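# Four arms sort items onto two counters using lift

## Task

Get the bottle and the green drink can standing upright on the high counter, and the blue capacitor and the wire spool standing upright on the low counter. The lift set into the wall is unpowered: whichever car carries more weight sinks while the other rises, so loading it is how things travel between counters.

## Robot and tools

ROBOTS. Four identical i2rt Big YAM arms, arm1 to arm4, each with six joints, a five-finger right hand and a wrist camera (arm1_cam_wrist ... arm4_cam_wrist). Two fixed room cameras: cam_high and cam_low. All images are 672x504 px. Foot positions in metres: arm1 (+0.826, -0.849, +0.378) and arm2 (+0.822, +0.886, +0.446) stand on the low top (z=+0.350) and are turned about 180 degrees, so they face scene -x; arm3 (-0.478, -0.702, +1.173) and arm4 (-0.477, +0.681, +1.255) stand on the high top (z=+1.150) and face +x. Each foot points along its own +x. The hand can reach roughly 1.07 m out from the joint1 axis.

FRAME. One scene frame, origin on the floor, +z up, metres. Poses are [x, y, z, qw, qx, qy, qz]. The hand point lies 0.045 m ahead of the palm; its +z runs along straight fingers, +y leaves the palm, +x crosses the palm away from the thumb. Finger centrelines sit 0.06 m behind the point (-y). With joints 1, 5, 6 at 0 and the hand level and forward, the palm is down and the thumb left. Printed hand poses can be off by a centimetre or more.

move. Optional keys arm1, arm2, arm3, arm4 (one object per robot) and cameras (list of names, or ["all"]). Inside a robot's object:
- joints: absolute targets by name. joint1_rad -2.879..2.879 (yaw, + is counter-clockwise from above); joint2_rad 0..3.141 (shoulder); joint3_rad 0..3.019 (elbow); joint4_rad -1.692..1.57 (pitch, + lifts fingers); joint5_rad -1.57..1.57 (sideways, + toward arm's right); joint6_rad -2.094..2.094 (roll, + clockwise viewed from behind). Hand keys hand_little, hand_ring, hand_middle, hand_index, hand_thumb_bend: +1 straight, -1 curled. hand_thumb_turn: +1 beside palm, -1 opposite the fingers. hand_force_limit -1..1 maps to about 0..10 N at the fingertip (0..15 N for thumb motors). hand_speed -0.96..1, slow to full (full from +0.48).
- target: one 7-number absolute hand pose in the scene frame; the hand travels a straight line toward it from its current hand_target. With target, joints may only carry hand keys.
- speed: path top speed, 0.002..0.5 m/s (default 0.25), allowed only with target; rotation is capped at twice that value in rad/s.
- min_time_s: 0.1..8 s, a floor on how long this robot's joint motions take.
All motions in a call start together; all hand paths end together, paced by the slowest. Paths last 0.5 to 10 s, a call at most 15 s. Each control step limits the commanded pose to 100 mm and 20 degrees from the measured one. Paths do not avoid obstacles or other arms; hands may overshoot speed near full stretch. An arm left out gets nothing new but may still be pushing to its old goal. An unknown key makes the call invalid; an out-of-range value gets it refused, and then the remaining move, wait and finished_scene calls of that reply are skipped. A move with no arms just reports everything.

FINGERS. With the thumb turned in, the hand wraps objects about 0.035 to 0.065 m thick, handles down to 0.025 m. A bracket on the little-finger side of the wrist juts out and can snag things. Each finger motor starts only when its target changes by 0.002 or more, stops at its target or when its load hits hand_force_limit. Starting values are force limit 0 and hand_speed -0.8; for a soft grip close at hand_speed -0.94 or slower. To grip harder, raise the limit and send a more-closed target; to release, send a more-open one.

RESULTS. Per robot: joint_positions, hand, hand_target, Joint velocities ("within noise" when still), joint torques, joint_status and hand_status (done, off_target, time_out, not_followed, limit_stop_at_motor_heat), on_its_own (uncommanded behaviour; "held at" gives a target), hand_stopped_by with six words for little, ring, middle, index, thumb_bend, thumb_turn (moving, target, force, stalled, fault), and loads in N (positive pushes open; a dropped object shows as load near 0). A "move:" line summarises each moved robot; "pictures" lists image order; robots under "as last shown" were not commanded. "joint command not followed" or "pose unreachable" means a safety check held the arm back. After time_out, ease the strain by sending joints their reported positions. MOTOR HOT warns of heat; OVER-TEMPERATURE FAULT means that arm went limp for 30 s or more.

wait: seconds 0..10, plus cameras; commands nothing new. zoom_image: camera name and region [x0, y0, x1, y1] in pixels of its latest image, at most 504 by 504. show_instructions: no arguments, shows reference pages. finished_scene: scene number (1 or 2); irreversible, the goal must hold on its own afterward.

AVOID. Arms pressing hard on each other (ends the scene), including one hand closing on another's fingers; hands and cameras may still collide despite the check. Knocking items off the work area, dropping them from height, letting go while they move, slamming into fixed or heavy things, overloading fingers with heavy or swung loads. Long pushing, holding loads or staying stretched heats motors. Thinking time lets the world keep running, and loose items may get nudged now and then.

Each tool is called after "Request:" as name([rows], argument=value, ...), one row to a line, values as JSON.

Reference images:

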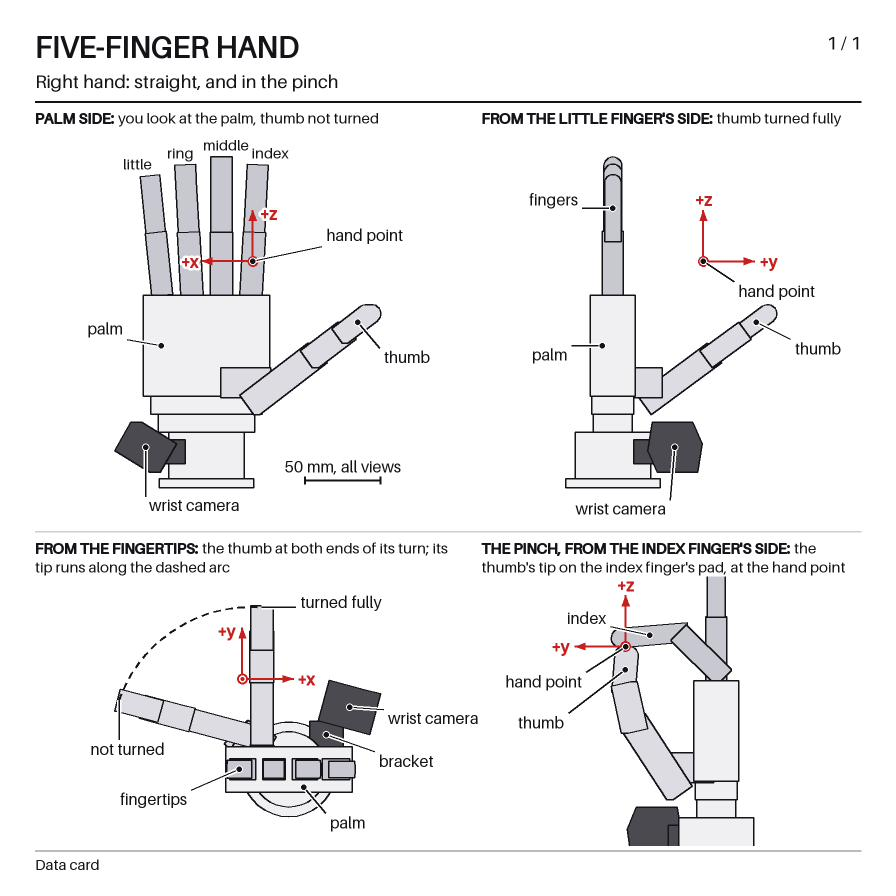

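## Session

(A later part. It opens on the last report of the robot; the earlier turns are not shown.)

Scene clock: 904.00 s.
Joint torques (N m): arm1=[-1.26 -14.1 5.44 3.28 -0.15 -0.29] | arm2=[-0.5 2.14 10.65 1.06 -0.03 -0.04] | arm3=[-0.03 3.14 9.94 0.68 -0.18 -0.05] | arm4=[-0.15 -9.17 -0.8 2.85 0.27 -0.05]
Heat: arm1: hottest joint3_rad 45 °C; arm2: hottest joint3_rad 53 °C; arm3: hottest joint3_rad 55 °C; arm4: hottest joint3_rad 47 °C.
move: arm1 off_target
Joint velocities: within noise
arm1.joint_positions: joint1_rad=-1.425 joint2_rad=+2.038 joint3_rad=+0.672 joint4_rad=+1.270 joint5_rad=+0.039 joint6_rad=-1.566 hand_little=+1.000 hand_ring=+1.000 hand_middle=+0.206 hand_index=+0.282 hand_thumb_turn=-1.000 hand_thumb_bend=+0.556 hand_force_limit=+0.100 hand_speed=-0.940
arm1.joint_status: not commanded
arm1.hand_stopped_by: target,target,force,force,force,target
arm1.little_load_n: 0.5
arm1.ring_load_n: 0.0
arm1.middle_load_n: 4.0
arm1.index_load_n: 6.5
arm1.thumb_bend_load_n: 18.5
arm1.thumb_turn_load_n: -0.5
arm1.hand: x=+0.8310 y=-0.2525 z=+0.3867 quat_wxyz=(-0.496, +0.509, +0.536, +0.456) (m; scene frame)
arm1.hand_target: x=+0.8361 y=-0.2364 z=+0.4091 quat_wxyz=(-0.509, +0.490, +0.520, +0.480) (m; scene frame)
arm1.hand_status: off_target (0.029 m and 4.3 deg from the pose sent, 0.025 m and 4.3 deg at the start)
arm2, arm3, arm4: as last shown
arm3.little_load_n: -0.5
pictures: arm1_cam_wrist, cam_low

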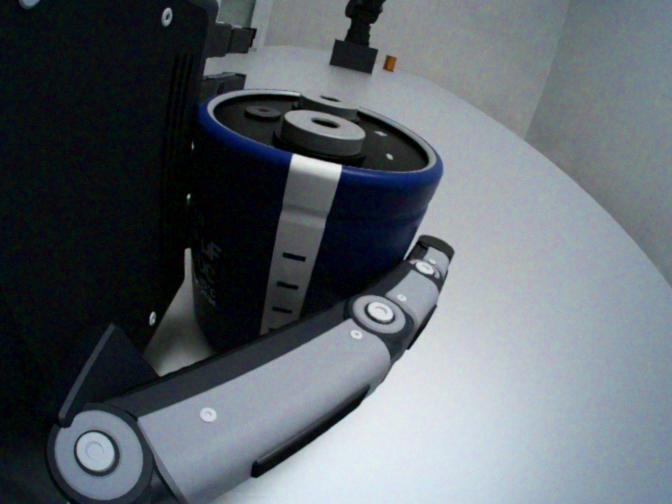

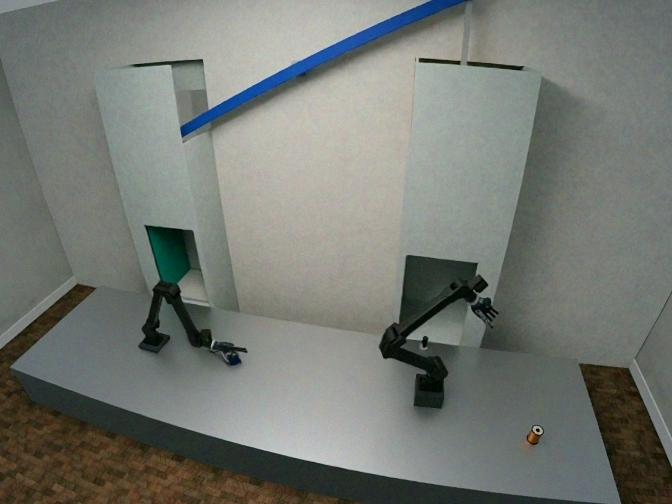

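Request:
move(arm1={"target": [0.836, -0.235, 0.403, -0.5099, 0.4893, 0.5201, 0.4796], "speed": 0.03})

Request:
move(arm1={"target": [0.836, -0.235, 0.398, -0.5099, 0.4893, 0.5201, 0.4796], "speed": 0.03}, cameras=["arm1_cam_wrist"])

Scene clock: 907.67 s.
Joint torques (N m): arm1=[-1.32 -13.68 5.2 3.03 -0.15 -0.24] | arm2=[-0.5 2.14 10.63 1.06 -0.03 -0.03] | arm3=[-0.03 3.14 9.92 0.68 -0.18 -0.05] | arm4=[-0.15 -9.35 -0.72 2.78 0.26 -0.05]
Heat: arm1: hottest joint3_rad 44 °C; arm2: hottest joint3_rad 52 °C; arm3: hottest joint3_rad 55 °C; arm4: hottest joint3_rad 46 °C.
move: arm1 off_target
Joint velocities: within noise
arm1.joint_positions: joint1_rad=-1.426 joint2_rad=+2.053 joint3_rad=+0.680 joint4_rad=+1.291 joint5_rad=+0.042 joint6_rad=-1.569 hand_little=+1.000 hand_ring=+1.000 hand_middle=+0.206 hand_index=+0.282 hand_thumb_turn=-1.000 hand_thumb_bend=+0.556 hand_force_limit=+0.100 hand_speed=-0.940
arm1.joint_status: not commanded
arm1.hand_stopped_by: target,target,force,force,force,target
arm1.little_load_n: 0.0
arm1.ring_load_n: 0.0
arm1.middle_load_n: 4.5
arm1.index_load_n: 6.0
arm1.thumb_bend_load_n: 18.5
arm1.thumb_turn_load_n: -1.5
arm1.hand: x=+0.8317 y=-0.2500 z=+0.3866 quat_wxyz=(-0.498, +0.506, +0.532, +0.461) (m; scene frame)
arm1.hand_target: x=+0.8371 y=-0.2361 z=+0.4031 quat_wxyz=(-0.508, +0.491, +0.519, +0.481) (m; scene frame)
arm1.hand_status: off_target (0.023 m and 3.5 deg from the pose sent, 0.024 m and 4.3 deg at the start)
arm2, arm4: as last shown
arm3.joint_positions: joint1_rad=+0.191 joint2_rad=+0.621 joint3_rad=+1.344 joint4_rad=-1.526 joint5_rad=+0.003 joint6_rad=-1.499 hand_little=+1.000 hand_ring=+1.000 hand_middle=+1.000 hand_index=+1.000 hand_thumb_turn=-1.000 hand_thumb_bend=+1.000 hand_force_limit=+0.000 hand_speed=-0.700
arm3.joint_status: not commanded
arm3.hand_stopped_by: target,target,target,target,target,target
arm3.little_load_n: 0.0
arm3.ring_load_n: 0.0
arm3.middle_load_n: 0.0
arm3.index_load_n: 0.0
arm3.thumb_bend_load_n: 0.0
arm3.thumb_turn_load_n: 0.0
arm3.hand: x=-0.2662 y=-0.7325 z=+1.6122 quat_wxyz=(-0.041, +0.928, +0.032, +0.368) (m; scene frame)
arm3.hand_target: x=-0.2670 y=-0.7305 z=+1.6282 quat_wxyz=(-0.044, +0.925, +0.037, +0.376) (m; scene frame)
arm3.hand_status: not commanded
arm4.thumb_turn_load_n: 0.5
pictures: none

Scene clock: 908.63 s.
Joint torques (N m): arm1=[-1.26 -13.45 4.98 2.88 -0.2 -0.18] | arm2=[-0.5 2.14 10.66 1.06 -0.03 -0.04] | arm3=[-0.03 3.14 9.94 0.68 -0.18 -0.05] | arm4=[-0.03 -9 -0.66 2.88 0.26 -0.04]
Heat: arm1: hottest joint3_rad 44 °C; arm2: hottest joint3_rad 52 °C; arm3: hottest joint3_rad 55 °C; arm4: hottest joint3_rad 46 °C.
move: arm1 off_target
Joint velocities: within noise
arm1.joint_positions: joint1_rad=-1.426 joint2_rad=+2.066 joint3_rad=+0.686 joint4_rad=+1.310 joint5_rad=+0.039 joint6_rad=-1.575 hand_little=+1.000 hand_ring=+1.000 hand_middle=+0.206 hand_index=+0.282 hand_thumb_turn=-1.000 hand_thumb_bend=+0.556 hand_force_limit=+0.100 hand_speed=-0.940
arm1.joint_status: not commanded
arm1.hand_stopped_by: target,target,force,force,force,target
arm1.little_load_n: 0.0
arm1.ring_load_n: 0.0
arm1.middle_load_n: 4.5
arm1.index_load_n: 5.5
arm1.thumb_bend_load_n: 18.0
arm1.thumb_turn_load_n: -2.0
arm1.hand: x=+0.8313 y=-0.2478 z=+0.3866 quat_wxyz=(-0.501, +0.501, +0.531, +0.464) (m; scene frame)
arm1.hand_target: x=+0.8361 y=-0.2357 z=+0.3981 quat_wxyz=(-0.510, +0.490, +0.520, +0.480) (m; scene frame)
arm1.hand_status: off_target (0.018 m and 2.8 deg from the pose sent, 0.019 m and 3.5 deg at the start)
arm2, arm3, arm4: as last shown
arm3.thumb_turn_load_n: 0.5
pictures: arm1_cam_wrist

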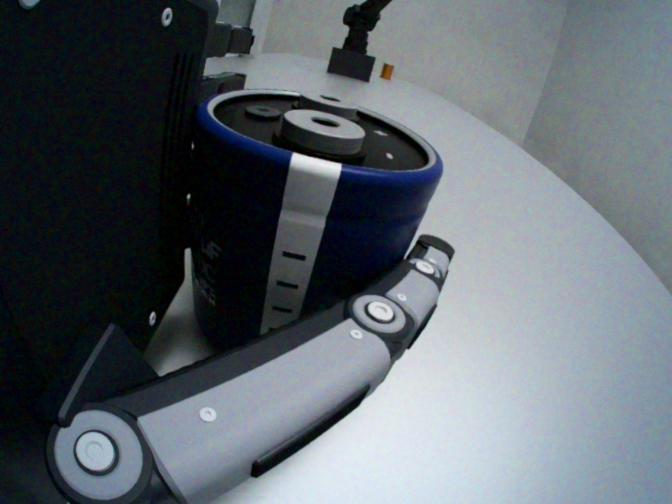

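Request:
move(arm1={"target": [0.836, -0.235, 0.403, -0.4994, 0.4988, 0.5303, 0.4698], "speed": 0.03})

Request:
move(arm1={"joints": {"hand_thumb_bend": 0.72, "hand_speed": -0.85}}, cameras=["arm1_cam_wrist"])

Request:
move(arm1={"joints": {"hand_thumb_bend": 1.0, "hand_index": 1.0, "hand_middle": 1.0, "hand_speed": -0.7}}, cameras=["arm1_cam_wrist"])

Scene clock: 913.30 s.
Joint torques (N m): arm1=[-1.2 -15.91 4.78 1.46 -0.15 -0.15] | arm2=[-0.5 2.2 10.65 1.06 -0.03 -0.03] | arm3=[-0.03 3.14 9.94 0.68 -0.18 -0.05] | arm4=[-0.03 -9.11 -0.76 2.81 0.27 -0.07]
Heat: arm1: hottest joint3_rad 44 °C; arm2: hottest joint3_rad 52 °C; arm3: hottest joint3_rad 55 °C; arm4: hottest joint3_rad 45 °C.
move: arm1 off_target
Joint velocities: within noise
arm1.joint_positions: joint1_rad=-1.426 joint2_rad=+2.046 joint3_rad=+0.686 joint4_rad=+1.264 joint5_rad=+0.037 joint6_rad=-1.577 hand_little=+1.000 hand_ring=+1.000 hand_middle=+0.206 hand_index=+0.282 hand_thumb_turn=-1.000 hand_thumb_bend=+0.556 hand_force_limit=+0.100 hand_speed=-0.940
arm1.joint_status: not commanded
arm1.hand_stopped_by: target,target,force,force,force,target
arm1.little_load_n: 0.0
arm1.ring_load_n: 0.0
arm1.middle_load_n: 4.0
arm1.index_load_n: 6.0
arm1.thumb_bend_load_n: 18.0
arm1.thumb_turn_load_n: -2.0
arm1.hand: x=+0.8310 y=-0.2477 z=+0.3860 quat_wxyz=(-0.494, +0.506, +0.539, +0.458) (m; scene frame)
arm1.hand_target: x=+0.8359 y=-0.2356 z=+0.4035 quat_wxyz=(-0.500, +0.499, +0.530, +0.470) (m; scene frame)
arm1.hand_status: off_target (0.022 m and 2.0 deg from the pose sent, 0.021 m and 0.7 deg at the start)
arm2, arm3, arm4: as last shown
arm2.middle_load_n: 0.5
arm2.thumb_bend_load_n: -0.5
arm3.thumb_turn_load_n: 0.0
pictures: none

Scene clock: 914.57 s.
Joint torques (N m): arm1=[-1.26 -15.09 4.85 1.46 -0.14 -0.15] | arm2=[-0.5 2.14 10.63 1.05 -0.03 -0.03] | arm3=[-0.03 3.14 9.94 0.68 -0.18 -0.05] | arm4=[-0.32 -9.05 -0.73 2.88 0.25 -0.06]
Heat: arm1: hottest joint3_rad 43 °C; arm2: hottest joint3_rad 52 °C; arm3: hottest joint3_rad 55 °C; arm4: hottest joint3_rad 45 °C.
move: arm1 done
Joint velocities: within noise
arm1.joint_positions: joint1_rad=-1.426 joint2_rad=+2.037 joint3_rad=+0.686 joint4_rad=+1.264 joint5_rad=+0.031 joint6_rad=-1.577 hand_little=+1.000 hand_ring=+1.000 hand_middle=+0.205 hand_index=+0.281 hand_thumb_turn=-1.000 hand_thumb_bend=+0.720 hand_force_limit=+0.100 hand_speed=-0.850
arm1.joint_status: all done
arm1.hand_stopped_by: target,target,force,force,target,target
arm1.little_load_n: 0.0
arm1.ring_load_n: 0.0
arm1.middle_load_n: 0.0
arm1.index_load_n: -0.5
arm1.thumb_bend_load_n: 0.0
arm1.thumb_turn_load_n: 0.0
arm1.hand: x=+0.8298 y=-0.2463 z=+0.3913 quat_wxyz=(-0.498, +0.503, +0.538, +0.459) (m; scene frame)
arm1.hand_target: x=+0.8347 y=-0.2352 z=+0.4036 quat_wxyz=(-0.501, +0.497, +0.531, +0.468) (m; scene frame)
arm1.hand_status: not commanded
arm2, arm3: as last shown
arm2.middle_load_n: 0.0
arm4.joint_positions: joint1_rad=+1.412 joint2_rad=+2.014 joint3_rad=+0.209 joint4_rad=+1.559 joint5_rad=+0.077 joint6_rad=-1.539 hand_little=+1.000 hand_ring=+1.000 hand_middle=+1.000 hand_index=+1.000 hand_thumb_turn=-1.000 hand_thumb_bend=+1.000 hand_force_limit=+0.000 hand_speed=-0.700
arm4.joint_status: not commanded
arm4.hand_stopped_by: target,target,target,target,target,target
arm4.little_load_n: 0.0
arm4.ring_load_n: 0.0
arm4.middle_load_n: -0.5
arm4.index_load_n: 0.0
arm4.thumb_bend_load_n: 0.0
arm4.thumb_turn_load_n: 0.0
arm4.hand: x=-0.3870 y=+1.0821 z=+1.2293 quat_wxyz=(-0.407, +0.591, +0.523, +0.459) (m; scene frame)
arm4.hand_target: x=-0.3900 y=+1.0854 z=+1.2405 quat_wxyz=(-0.420, +0.585, +0.514, +0.466) (m; scene frame)
arm4.hand_status: not commanded
pictures: arm1_cam_wrist

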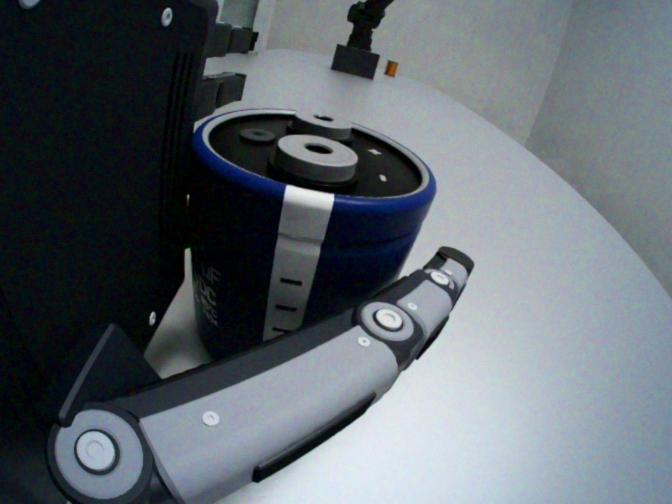

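Scene clock: 916.00 s.
Joint torques (N m): arm1=[-1.26 -15.09 4.85 1.44 -0.15 -0.15] | arm2=[-0.44 2.14 10.65 1.06 -0.03 -0.04] | arm3=[-0.03 3.14 9.95 0.68 -0.18 -0.05] | arm4=[-0.15 -9.41 -0.76 2.88 0.26 -0.04]
Heat: arm1: hottest joint3_rad 43 °C; arm2: hottest joint3_rad 52 °C; arm3: hottest joint3_rad 55 °C; arm4: hottest joint3_rad 45 °C.
move: arm1 done
Joint velocities: within noise
arm1.joint_positions: joint1_rad=-1.426 joint2_rad=+2.037 joint3_rad=+0.686 joint4_rad=+1.264 joint5_rad=+0.031 joint6_rad=-1.577 hand_little=+1.000 hand_ring=+1.000 hand_middle=+1.000 hand_index=+1.000 hand_thumb_turn=-1.000 hand_thumb_bend=+1.000 hand_force_limit=+0.100 hand_speed=-0.700
arm1.joint_status: all done
arm1.hand_stopped_by: target,target,target,target,target,target
arm1.little_load_n: 0.0
arm1.ring_load_n: 0.0
arm1.middle_load_n: 0.0
arm1.index_load_n: 0.0
arm1.thumb_bend_load_n: 0.0
arm1.thumb_turn_load_n: 0.5
arm1.hand: x=+0.8298 y=-0.2463 z=+0.3913 quat_wxyz=(-0.498, +0.503, +0.538, +0.459) (m; scene frame)
arm1.hand_target: x=+0.8347 y=-0.2352 z=+0.4036 quat_wxyz=(-0.501, +0.497, +0.531, +0.468) (m; scene frame)
arm1.hand_status: not commanded
arm2.joint_positions: joint1_rad=-1.193 joint2_rad=+0.613 joint3_rad=+1.313 joint4_rad=-1.512 joint5_rad=-0.003 joint6_rad=-1.573 hand_little=+1.000 hand_ring=+1.000 hand_middle=+1.000 hand_index=+1.000 hand_thumb_turn=-1.000 hand_thumb_bend=+1.000 hand_force_limit=+0.800 hand_speed=-0.500
arm2.joint_status: not commanded
arm2.hand_stopped_by: target,target,target,target,target,target
arm2.little_load_n: 0.0
arm2.ring_load_n: 0.0
arm2.middle_load_n: 0.0
arm2.index_load_n: 0.0
arm2.thumb_bend_load_n: 0.0
arm2.thumb_turn_load_n: 0.5
arm2.hand: x=+0.7909 y=+1.0966 z=+0.8809 quat_wxyz=(+0.314, -0.498, -0.783, -0.198) (m; scene frame)
arm2.hand_target: x=+0.7927 y=+1.0938 z=+0.8930 quat_wxyz=(+0.320, -0.501, -0.779, -0.200) (m; scene frame)
arm2.hand_status: not commanded
arm3, arm4: as last shown
arm4.middle_load_n: 0.0
arm4.thumb_turn_load_n: 0.5
pictures: arm1_cam_wrist

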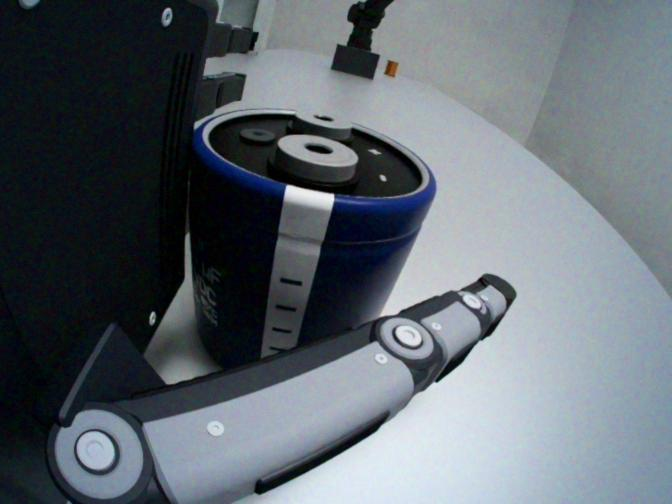

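Request:
move(arm1={"target": [0.848, -0.43, 0.43, -0.4994, 0.4988, 0.5303, 0.4698], "speed": 0.15}, cameras=["all"])

Request:
zoom_image(camera="cam_high", region=[380, 230, 480, 310])

Request:
zoom_image(camera="cam_low", region=[180, 300, 580, 460])

Scene clock: 921.97 s.
Joint torques (N m): arm1=[0.5 -9.35 0.35 2.55 0.11 -0.13] | arm2=[-0.44 2.14 10.65 1.06 -0.03 -0.04] | arm3=[-0.03 3.08 9.94 0.68 -0.18 -0.05] | arm4=[0.03 -9.29 -0.75 2.78 0.24 -0.08]
Heat: arm1: hottest joint3_rad 43 °C; arm2: hottest joint3_rad 52 °C; arm3: hottest joint3_rad 55 °C; arm4: hottest joint3_rad 44 °C.
move: arm1 done
Joint velocities: within noise
arm1.joint_positions: joint1_rad=-1.418 joint2_rad=+1.831 joint3_rad=+0.179 joint4_rad=+1.558 joint5_rad=+0.065 joint6_rad=-1.577 hand_little=+1.000 hand_ring=+1.000 hand_middle=+1.000 hand_index=+1.000 hand_thumb_turn=-1.000 hand_thumb_bend=+1.000 hand_force_limit=+0.100 hand_speed=-0.700
arm1.joint_status: not commanded
arm1.hand_stopped_by: target,target,target,target,target,target
arm1.little_load_n: 0.0
arm1.ring_load_n: 0.0
arm1.middle_load_n: 0.0
arm1.index_load_n: 0.0
arm1.thumb_bend_load_n: 0.0
arm1.thumb_turn_load_n: 0.5
arm1.hand: x=+0.8526 y=-0.4294 z=+0.4218 quat_wxyz=(-0.489, +0.510, +0.534, +0.464) (m; scene frame)
arm1.hand_target: x=+0.8492 y=-0.4301 z=+0.4299 quat_wxyz=(-0.496, +0.502, +0.530, +0.469) (m; scene frame)
arm1.hand_status: done (0.009 m and 1.9 deg from the pose sent, 0.189 m and 1.6 deg at the start; a joint's target at an end of its range on 20 of 59 steps)
arm2, arm3, arm4: as last shown
arm2.thumb_turn_load_n: 0.0
pictures: arm1_cam_wrist, arm2_cam_wrist, arm3_cam_wrist, arm4_cam_wrist, cam_high, cam_low

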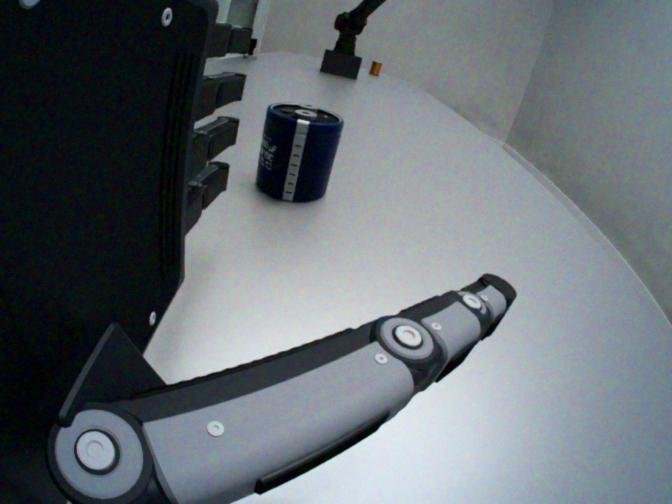

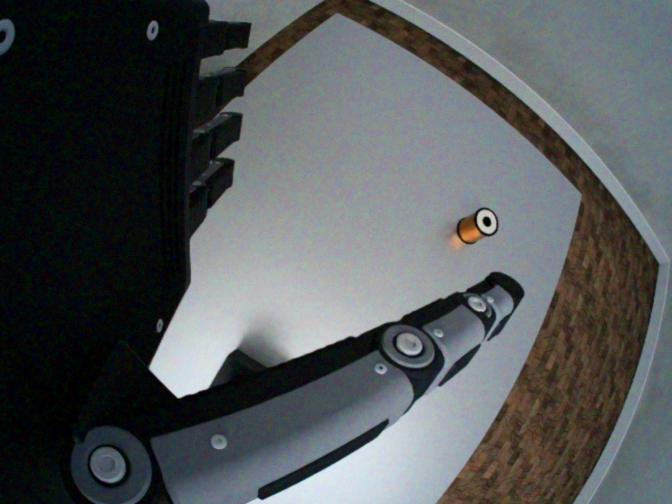

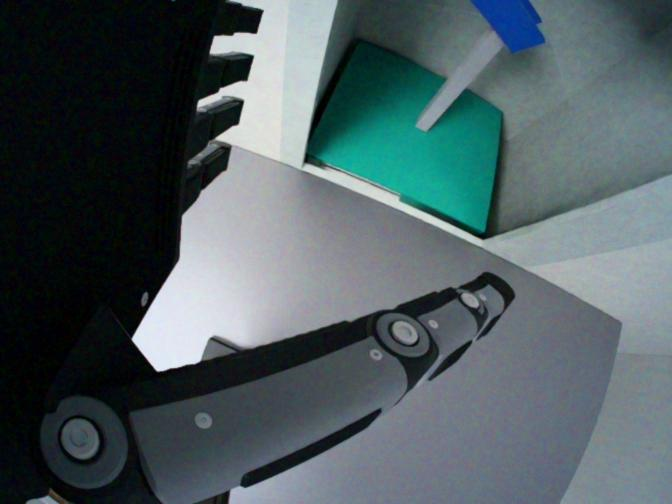

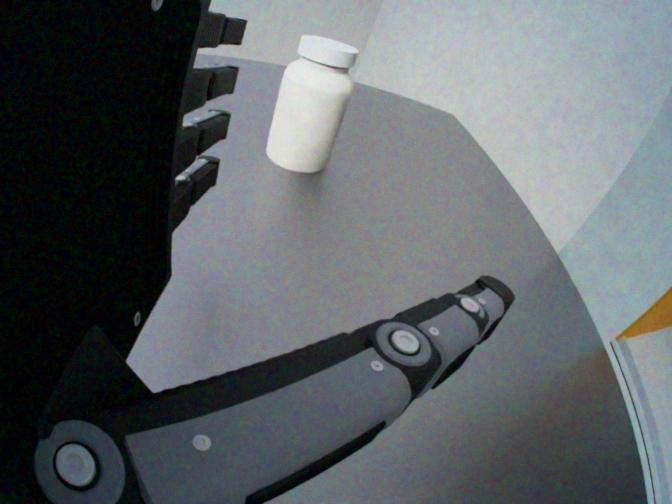

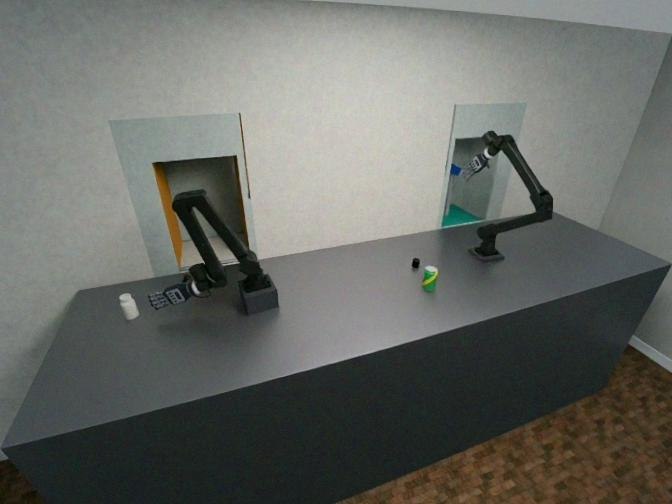

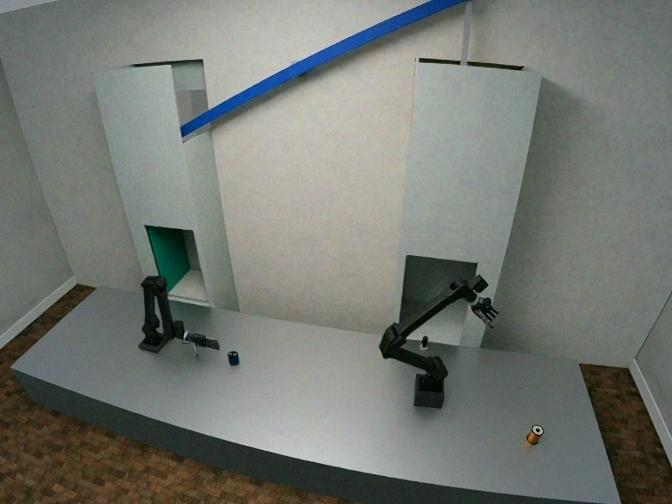

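Scaled by 5.040 from the camera's 672x504 image, which has a finer 960x720 frame.

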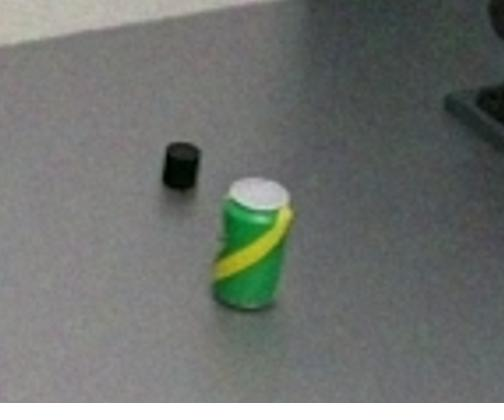

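Scaled by 1.260 from the camera's 672x504 image, which has a finer 960x720 frame.

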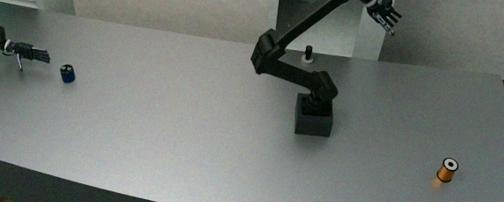

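Request:
finished_scene(scene=1)

The scene is finished: the task was done.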